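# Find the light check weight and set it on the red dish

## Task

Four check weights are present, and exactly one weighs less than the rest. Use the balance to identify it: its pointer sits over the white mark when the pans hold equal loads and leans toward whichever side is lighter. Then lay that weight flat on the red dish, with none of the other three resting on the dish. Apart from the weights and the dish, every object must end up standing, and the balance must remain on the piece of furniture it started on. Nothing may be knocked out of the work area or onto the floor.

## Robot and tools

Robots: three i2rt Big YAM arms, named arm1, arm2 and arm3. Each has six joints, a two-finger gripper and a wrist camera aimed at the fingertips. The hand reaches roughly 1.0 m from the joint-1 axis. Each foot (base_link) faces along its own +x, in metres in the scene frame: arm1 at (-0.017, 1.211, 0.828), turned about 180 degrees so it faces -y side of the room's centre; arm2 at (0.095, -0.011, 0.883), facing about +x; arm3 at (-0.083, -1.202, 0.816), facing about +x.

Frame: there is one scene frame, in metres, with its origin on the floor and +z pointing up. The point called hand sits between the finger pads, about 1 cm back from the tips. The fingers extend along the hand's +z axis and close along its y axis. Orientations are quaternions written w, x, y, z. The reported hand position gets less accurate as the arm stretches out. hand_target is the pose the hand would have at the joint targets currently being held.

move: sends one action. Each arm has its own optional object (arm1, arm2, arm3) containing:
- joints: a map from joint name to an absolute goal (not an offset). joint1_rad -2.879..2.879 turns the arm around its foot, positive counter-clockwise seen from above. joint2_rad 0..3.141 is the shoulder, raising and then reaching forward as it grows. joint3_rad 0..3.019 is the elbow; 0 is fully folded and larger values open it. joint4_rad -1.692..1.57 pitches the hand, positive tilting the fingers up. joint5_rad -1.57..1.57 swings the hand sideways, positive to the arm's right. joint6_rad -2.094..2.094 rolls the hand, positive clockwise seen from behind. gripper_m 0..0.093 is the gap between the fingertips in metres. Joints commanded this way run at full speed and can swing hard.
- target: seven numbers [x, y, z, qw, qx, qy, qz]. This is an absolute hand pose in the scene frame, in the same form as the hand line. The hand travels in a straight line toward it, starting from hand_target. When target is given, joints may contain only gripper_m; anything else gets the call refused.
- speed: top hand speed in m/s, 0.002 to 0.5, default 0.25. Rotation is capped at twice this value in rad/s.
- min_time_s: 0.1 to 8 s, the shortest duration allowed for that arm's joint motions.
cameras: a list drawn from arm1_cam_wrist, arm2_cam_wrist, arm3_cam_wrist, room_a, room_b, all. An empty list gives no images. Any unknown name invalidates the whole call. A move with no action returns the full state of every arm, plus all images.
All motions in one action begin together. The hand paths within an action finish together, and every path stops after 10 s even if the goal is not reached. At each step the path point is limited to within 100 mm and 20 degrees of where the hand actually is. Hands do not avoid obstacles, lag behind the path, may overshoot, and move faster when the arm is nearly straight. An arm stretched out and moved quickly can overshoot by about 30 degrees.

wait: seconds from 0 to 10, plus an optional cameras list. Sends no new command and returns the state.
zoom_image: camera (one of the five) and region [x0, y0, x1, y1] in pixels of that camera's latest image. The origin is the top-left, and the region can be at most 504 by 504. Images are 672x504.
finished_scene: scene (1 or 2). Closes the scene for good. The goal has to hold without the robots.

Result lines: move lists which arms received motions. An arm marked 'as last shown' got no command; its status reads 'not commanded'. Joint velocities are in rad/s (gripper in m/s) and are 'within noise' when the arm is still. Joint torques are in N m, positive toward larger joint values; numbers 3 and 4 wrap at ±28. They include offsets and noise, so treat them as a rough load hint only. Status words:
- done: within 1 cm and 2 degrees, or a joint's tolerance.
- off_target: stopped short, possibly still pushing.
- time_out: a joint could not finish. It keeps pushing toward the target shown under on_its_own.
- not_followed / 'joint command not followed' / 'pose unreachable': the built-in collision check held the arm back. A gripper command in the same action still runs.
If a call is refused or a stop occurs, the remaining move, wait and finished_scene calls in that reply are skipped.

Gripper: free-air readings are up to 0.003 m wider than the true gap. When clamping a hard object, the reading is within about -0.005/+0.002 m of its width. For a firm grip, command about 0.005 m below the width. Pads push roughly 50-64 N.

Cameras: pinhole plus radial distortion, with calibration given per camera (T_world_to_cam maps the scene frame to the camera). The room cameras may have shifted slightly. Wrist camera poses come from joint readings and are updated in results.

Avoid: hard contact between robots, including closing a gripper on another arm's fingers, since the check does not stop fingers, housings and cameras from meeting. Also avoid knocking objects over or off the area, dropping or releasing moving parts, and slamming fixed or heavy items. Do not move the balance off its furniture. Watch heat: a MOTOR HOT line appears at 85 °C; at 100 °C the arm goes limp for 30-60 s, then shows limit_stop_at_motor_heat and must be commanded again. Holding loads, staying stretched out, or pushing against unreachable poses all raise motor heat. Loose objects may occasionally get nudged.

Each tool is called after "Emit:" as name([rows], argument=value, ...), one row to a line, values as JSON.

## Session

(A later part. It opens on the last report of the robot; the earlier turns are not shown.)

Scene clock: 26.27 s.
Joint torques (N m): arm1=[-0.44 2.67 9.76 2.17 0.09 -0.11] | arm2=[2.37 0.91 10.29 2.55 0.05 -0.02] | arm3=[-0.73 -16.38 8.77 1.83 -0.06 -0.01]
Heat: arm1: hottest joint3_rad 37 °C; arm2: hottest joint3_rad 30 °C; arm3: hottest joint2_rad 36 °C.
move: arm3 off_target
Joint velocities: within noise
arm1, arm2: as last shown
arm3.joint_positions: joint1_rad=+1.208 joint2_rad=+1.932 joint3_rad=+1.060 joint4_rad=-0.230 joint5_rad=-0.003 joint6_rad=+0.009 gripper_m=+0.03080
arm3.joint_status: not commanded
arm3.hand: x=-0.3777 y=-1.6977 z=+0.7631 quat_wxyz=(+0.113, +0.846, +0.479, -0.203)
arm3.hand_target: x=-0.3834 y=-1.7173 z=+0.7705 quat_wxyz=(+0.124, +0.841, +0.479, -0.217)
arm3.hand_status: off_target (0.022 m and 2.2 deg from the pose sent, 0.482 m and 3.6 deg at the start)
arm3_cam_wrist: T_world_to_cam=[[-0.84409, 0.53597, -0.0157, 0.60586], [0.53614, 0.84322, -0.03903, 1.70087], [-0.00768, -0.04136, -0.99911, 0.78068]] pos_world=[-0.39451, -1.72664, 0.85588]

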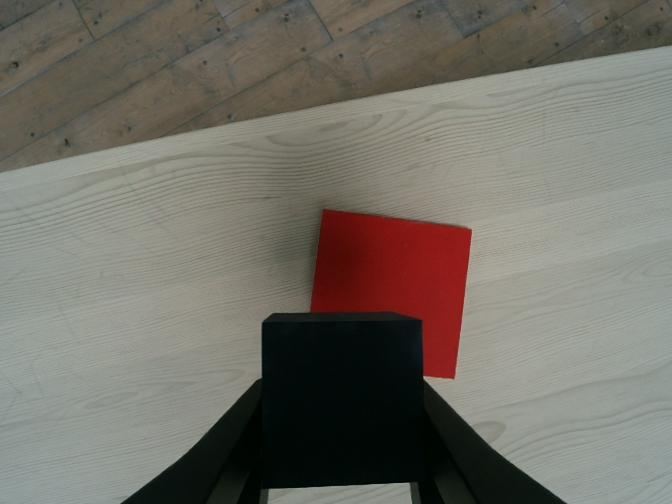

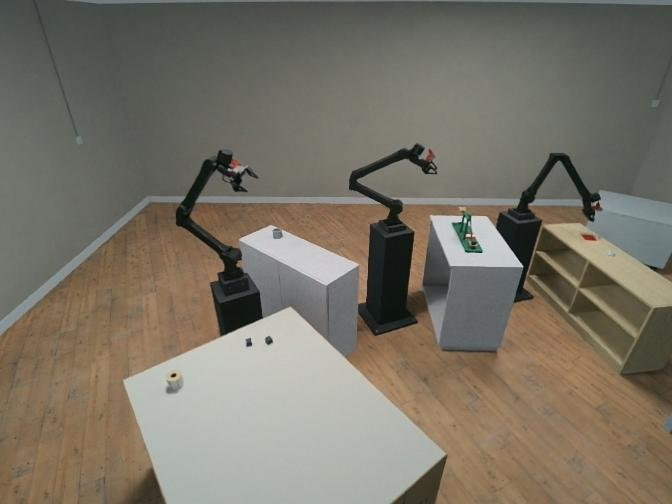

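Emit:
move(arm3={"target":[-0.4125,-1.711,0.663,0.1323,0.837,0.4768,-0.2324],"speed":0.15}, cameras=["arm3_cam_wrist","room_a"])

Emit:
zoom_image(camera="room_a", region=[560, 200, 630, 270])

Scene clock: 28.53 s.
Joint torques (N m): arm1=[-0.26 2.78 9.69 2.1 0.08 -0.12] | arm2=[2.14 0.85 10.28 2.54 0.04 -0.03] | arm3=[-1.61 -17.26 6.9 1.98 -0.08 -0.12]
Heat: arm1: hottest joint3_rad 37 °C; arm2: hottest joint3_rad 31 °C; arm3: hottest joint2_rad 36 °C.
move: arm3 off_target
Joint velocities: within noise
arm1, arm2: as last shown
arm3.joint_positions: joint1_rad=+1.168 joint2_rad=+2.178 joint3_rad=+1.084 joint4_rad=+0.038 joint5_rad=-0.029 joint6_rad=-0.024 gripper_m=+0.03080
arm3.joint_status: not commanded
arm3.hand: x=-0.4019 y=-1.6995 z=+0.6638 quat_wxyz=(+0.127, +0.841, +0.477, -0.221)
arm3.hand_target: x=-0.4121 y=-1.7105 z=+0.6633 quat_wxyz=(+0.132, +0.837, +0.477, -0.232)
arm3.hand_status: off_target (0.016 m and 1.5 deg from the pose sent, 0.107 m and 4.2 deg at the start)
arm3_cam_wrist: T_world_to_cam=[[-0.84535, 0.53372, -0.02301, 0.58536], [0.53356, 0.84143, -0.08547, 1.73818], [-0.02626, -0.08453, -0.99608, 0.59842]] pos_world=[-0.41689, -1.72439, 0.75811]

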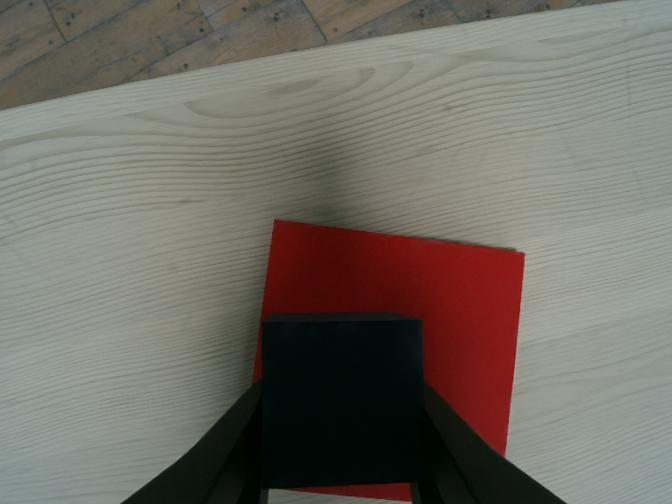

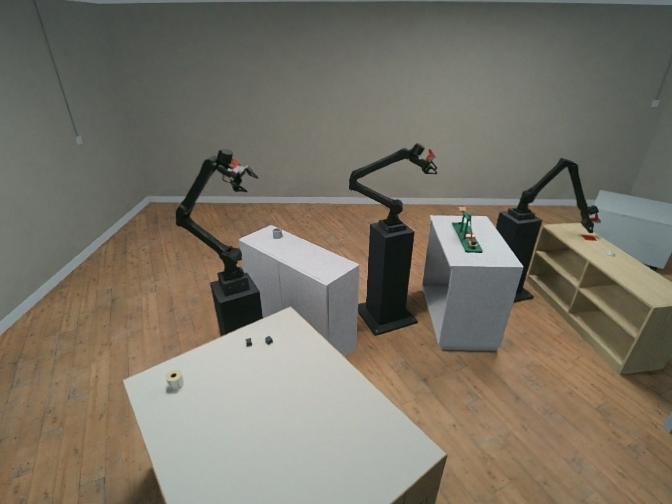

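Scaled by 7.200 from the camera's image (finer frame: 960x720).

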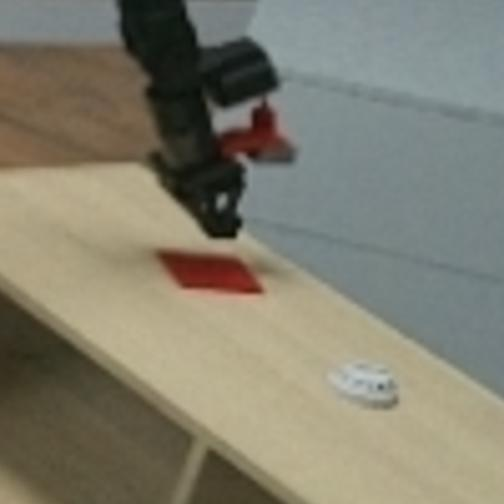

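Emit:
move(arm3={"target":[-0.4222,-1.699,0.630,0.1323,0.837,0.4768,-0.2324],"speed":0.07}, cameras=["arm3_cam_wrist","room_a"])

Emit:
zoom_image(camera="room_a", region=[560, 200, 630, 270])

Scene clock: 30.30 s.
Joint torques (N m): arm1=[-0.03 3.43 9.74 2 0.09 -0.14] | arm2=[2.2 1.03 10.26 2.56 0.05 -0.01] | arm3=[-1.73 -17.32 6.28 1.98 -0.1 -0.12]
Heat: arm1: hottest joint3_rad 37 °C; arm2: hottest joint3_rad 31 °C; arm3: hottest joint2_rad 36 °C.
move: arm3 off_target
Joint velocities: within noise
arm1, arm2: as last shown
arm3.joint_positions: joint1_rad=+1.140 joint2_rad=+2.251 joint3_rad=+1.093 joint4_rad=+0.106 joint5_rad=-0.043 joint6_rad=-0.048 gripper_m=+0.03080
arm3.joint_status: not commanded
arm3.hand: x=-0.4126 y=-1.6899 z=+0.6335 quat_wxyz=(+0.128, +0.841, +0.476, -0.223)
arm3.hand_target: x=-0.4219 y=-1.6985 z=+0.6303 quat_wxyz=(+0.132, +0.837, +0.477, -0.232)
arm3.hand_status: off_target (0.014 m and 1.3 deg from the pose sent, 0.039 m and 1.5 deg at the start)
arm3_cam_wrist: T_world_to_cam=[[-0.84555, 0.53337, -0.02368, 0.57026], [0.53315, 0.8412, -0.09012, 1.73561], [-0.02815, -0.08883, -0.99565, 0.56042]] pos_world=[-0.42739, -1.71438, 0.7279]

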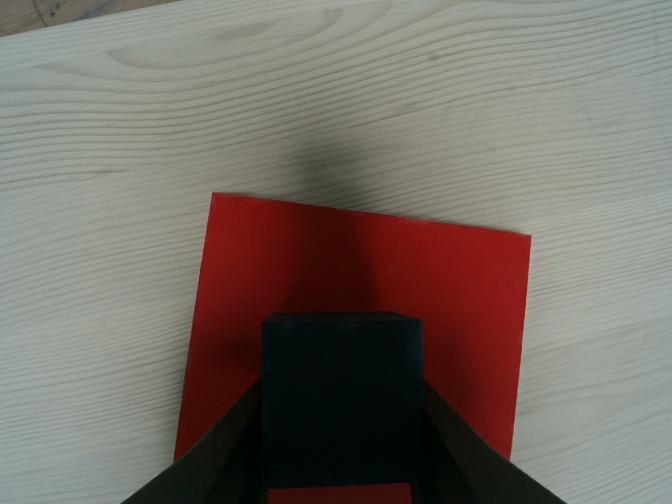

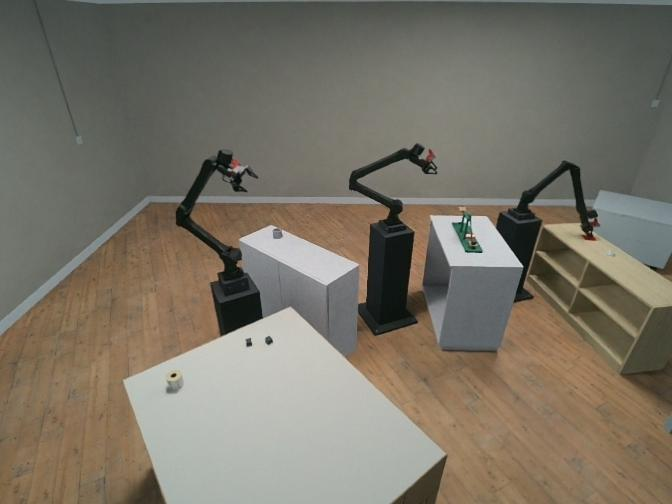

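Scaled by 7.200 from the camera's image (finer frame: 960x720).

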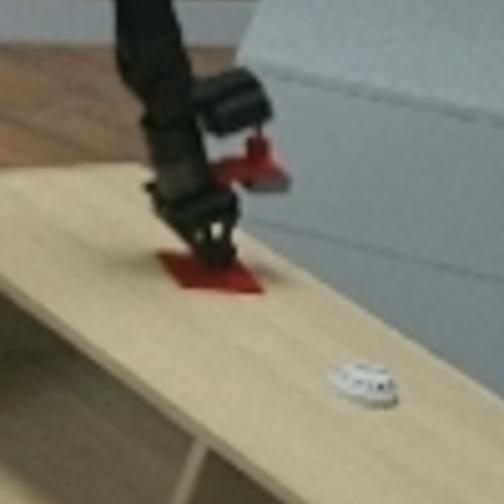

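Emit:
move(arm3={"target":[-0.4222,-1.699,0.6255,0.1323,0.837,0.4768,-0.2324],"speed":0.03}, cameras=["arm3_cam_wrist"])

Scene clock: 31.40 s.
Joint torques (N m): arm1=[0.09 3.08 9.72 2.1 0.09 -0.12] | arm2=[2.08 0.91 10.25 2.5 0.04 -0.01] | arm3=[-1.73 -16.91 6.46 2.02 -0.09 -0.12]
Heat: arm1: hottest joint3_rad 37 °C; arm2: hottest joint3_rad 31 °C; arm3: hottest joint2_rad 37 °C.
move: arm3 off_target
Joint velocities: within noise
arm1, arm2: as last shown
arm3.joint_positions: joint1_rad=+1.140 joint2_rad=+2.256 joint3_rad=+1.093 joint4_rad=+0.113 joint5_rad=-0.043 joint6_rad=-0.048 gripper_m=+0.03080
arm3.joint_status: not commanded
arm3.hand: x=-0.4126 y=-1.6899 z=+0.6315 quat_wxyz=(+0.129, +0.841, +0.476, -0.224)
arm3.hand_target: x=-0.4219 y=-1.6985 z=+0.6260 quat_wxyz=(+0.132, +0.837, +0.477, -0.232)
arm3.hand_status: off_target (0.015 m and 1.2 deg from the pose sent, 0.015 m and 1.3 deg at the start)
arm3_cam_wrist: T_world_to_cam=[[-0.84559, 0.53331, -0.0236, 0.57002], [0.53303, 0.84107, -0.09206, 1.73634], [-0.02925, -0.09042, -0.99547, 0.55522]] pos_world=[-0.42729, -1.71418, 0.726]

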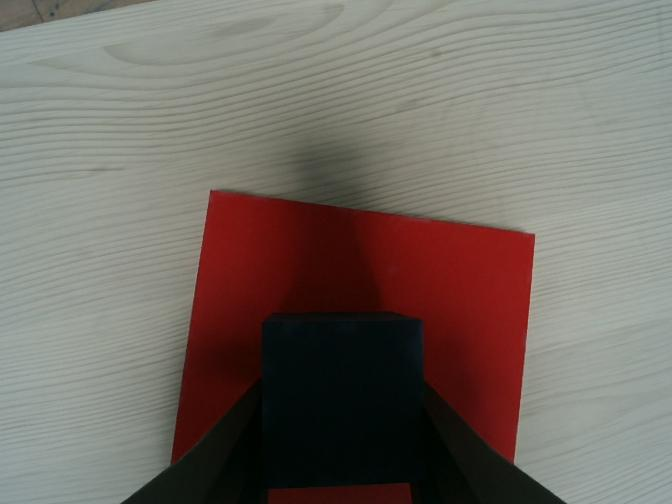

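Emit:
move(arm3={"target":[-0.4222,-1.699,0.6185,0.1323,0.837,0.4768,-0.2324],"speed":0.03}, cameras=["arm3_cam_wrist"])

Scene clock: 32.50 s.
Joint torques (N m): arm1=[-0.03 2.61 9.85 1.96 0.07 -0.15] | arm2=[2.2 0.85 10.32 2.51 0.05 -0.04] | arm3=[-1.85 -16.79 6.27 1.99 -0.09 -0.12]
Heat: arm1: hottest joint3_rad 38 °C; arm2: hottest joint3_rad 31 °C; arm3: hottest joint2_rad 37 °C.
move: arm3 off_target
Joint velocities: within noise
arm1.joint_positions: joint1_rad=+0.776 joint2_rad=+0.602 joint3_rad=+1.507 joint4_rad=-1.261 joint5_rad=+0.098 joint6_rad=+0.607 gripper_m=+0.09396
arm1.joint_status: not commanded
arm1.hand: x=-0.1701 y=+1.0659 z=+1.4453 quat_wxyz=(-0.349, -0.815, -0.066, +0.457)
arm1.hand_target: x=-0.1672 y=+1.0691 z=+1.4583 quat_wxyz=(-0.357, -0.807, -0.065, +0.466)
arm1.hand_status: not commanded
arm2: as last shown
arm3.joint_positions: joint1_rad=+1.140 joint2_rad=+2.270 joint3_rad=+1.101 joint4_rad=+0.125 joint5_rad=-0.043 joint6_rad=-0.048 gripper_m=+0.03080
arm3.joint_status: not commanded
arm3.hand: x=-0.4143 y=-1.6922 z=+0.6274 quat_wxyz=(+0.130, +0.840, +0.476, -0.227)
arm3.hand_target: x=-0.4218 y=-1.6984 z=+0.6188 quat_wxyz=(+0.132, +0.837, +0.477, -0.232)
arm3.hand_status: off_target (0.014 m and 0.8 deg from the pose sent, 0.019 m and 1.2 deg at the start)
arm3_cam_wrist: T_world_to_cam=[[-0.84589, 0.53285, -0.02311, 0.56852], [0.53232, 0.84075, -0.09885, 1.74224], [-0.03325, -0.09592, -0.99483, 0.53961]] pos_world=[-0.42858, -1.71597, 0.72218]

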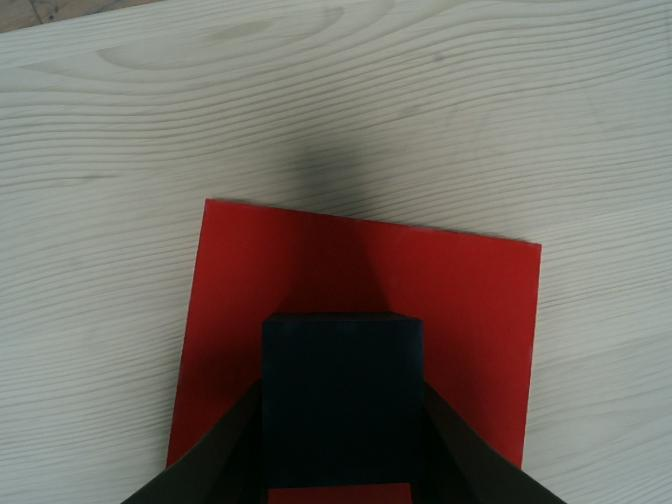

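Emit:
move(arm3={"joints":{"gripper_m":0.06}})

Emit:
move(arm3={"target":[-0.34,-1.58,0.86,0.1323,0.837,0.4768,-0.2324],"speed":0.2}, cameras=["arm3_cam_wrist","arm2_cam_wrist","room_a"])

Emit:
zoom_image(camera="room_a", region=[560, 200, 630, 270])

Scene clock: 33.33 s.
Joint torques (N m): arm1=[-0.38 2.55 9.78 2.04 0.09 -0.19] | arm2=[2.14 0.91 10.29 2.51 0.04 -0.01] | arm3=[-1.85 -16.73 6 1.85 -0.08 -0.12]
Heat: arm1: hottest joint3_rad 38 °C; arm2: hottest joint3_rad 31 °C; arm3: hottest joint2_rad 37 °C.
move: arm3 done
Joint velocities: within noise
arm1: as last shown
arm2.joint_positions: joint1_rad=+0.989 joint2_rad=+0.413 joint3_rad=+0.908 joint4_rad=-0.914 joint5_rad=-0.002 joint6_rad=+0.010 gripper_m=+0.09396
arm2.joint_status: not commanded
arm2.hand: x=-0.0630 y=-0.2310 z=+1.3048 quat_wxyz=(+0.245, +0.752, +0.379, -0.480)
arm2.hand_target: x=-0.0599 y=-0.2310 z=+1.3065 quat_wxyz=(+0.248, +0.744, +0.384, -0.487)
arm2.hand_status: not commanded
arm3.joint_positions: joint1_rad=+1.140 joint2_rad=+2.270 joint3_rad=+1.105 joint4_rad=+0.129 joint5_rad=-0.043 joint6_rad=-0.049 gripper_m=+0.05985
arm3.joint_status: all done
arm3.hand: x=-0.4160 y=-1.6948 z=+0.6290 quat_wxyz=(+0.131, +0.839, +0.476, -0.230)
arm3.hand_target: x=-0.4218 y=-1.6984 z=+0.6187 quat_wxyz=(+0.132, +0.837, +0.477, -0.232)
arm3.hand_status: not commanded
pictures: none

Scene clock: 35.60 s.
Joint torques (N m): arm1=[0.15 3.02 9.84 2.22 0.12 -0.16] | arm2=[2.14 0.97 10.33 2.52 0.05 -0.03] | arm3=[-1.96 -11.75 6.39 1.11 -0.09 -0.12]
Heat: arm1: hottest joint3_rad 38 °C; arm2: hottest joint3_rad 31 °C; arm3: hottest joint2_rad 37 °C.
move: arm3 done
Joint velocities: within noise
arm1, arm2: as last shown
arm3.joint_positions: joint1_rad=+1.135 joint2_rad=+1.468 joint3_rad=+0.725 joint4_rad=-0.280 joint5_rad=-0.047 joint6_rad=-0.054 gripper_m=+0.05993
arm3.joint_status: not commanded
arm3.hand: x=-0.3394 y=-1.5850 z=+0.8606 quat_wxyz=(+0.135, +0.837, +0.476, -0.235)
arm3.hand_target: x=-0.3399 y=-1.5801 z=+0.8601 quat_wxyz=(+0.132, +0.837, +0.477, -0.233)
arm3.hand_status: done (0.005 m and 0.5 deg from the pose sent, 0.269 m and 0.4 deg at the start)
pictures: arm2_cam_wrist, arm3_cam_wrist, room_a
arm2_cam_wrist: T_world_to_cam=[[-0.81796, 0.57527, -0.00342, 0.08668], [0.43581, 0.61576, -0.65644, 1.06784], [-0.37552, -0.53843, -0.75437, 0.92521]] pos_world=[-0.04704, -0.20923, 1.39922]
arm3_cam_wrist: T_world_to_cam=[[-0.8476, 0.53015, -0.02273, 0.57493], [0.5288, 0.84033, -0.11923, 1.65096], [-0.04411, -0.11308, -0.99261, 0.75159]] pos_world=[-0.35257, -1.60715, 0.95595]

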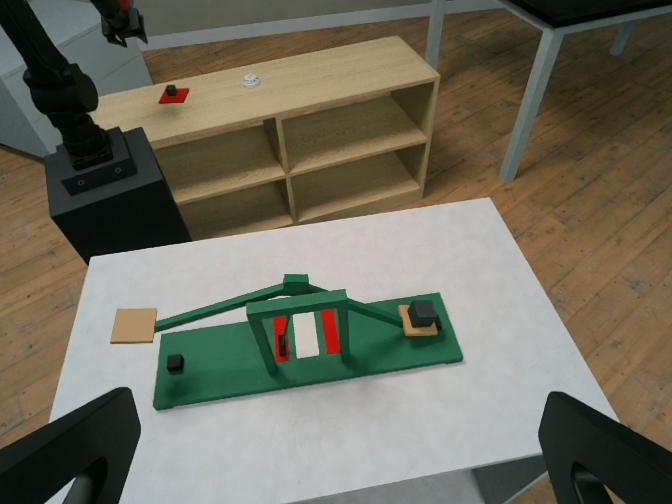

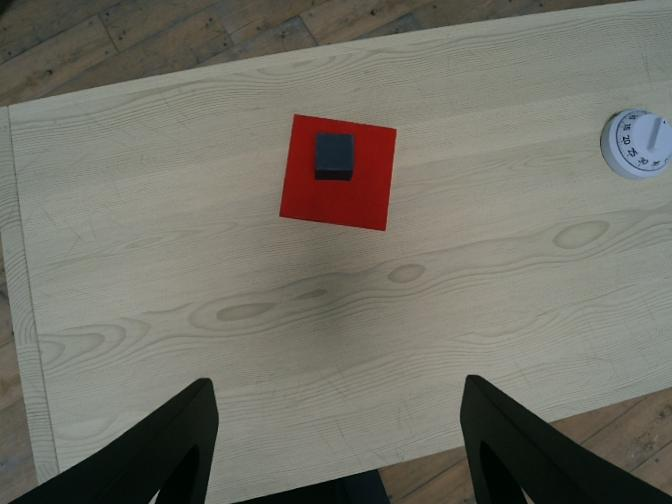

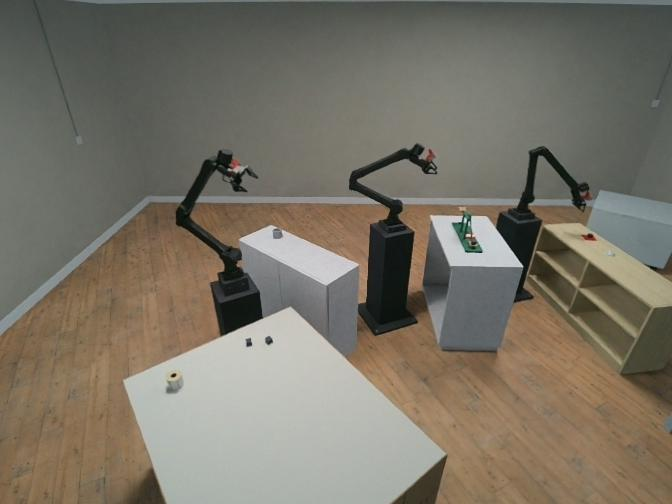

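Scaled by 7.200 from the camera's image (finer frame: 960x720).

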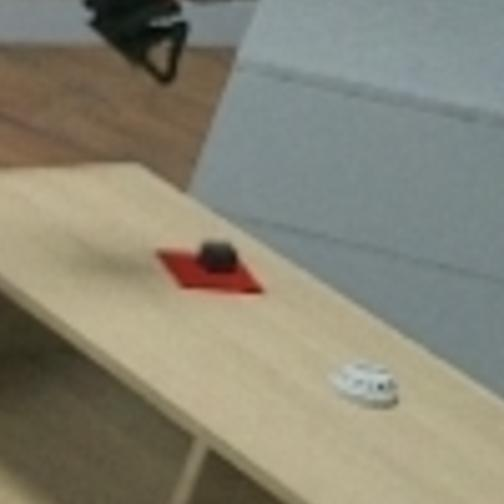

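Emit:
finished_scene(scene=2)

The scene is finished: the task was done.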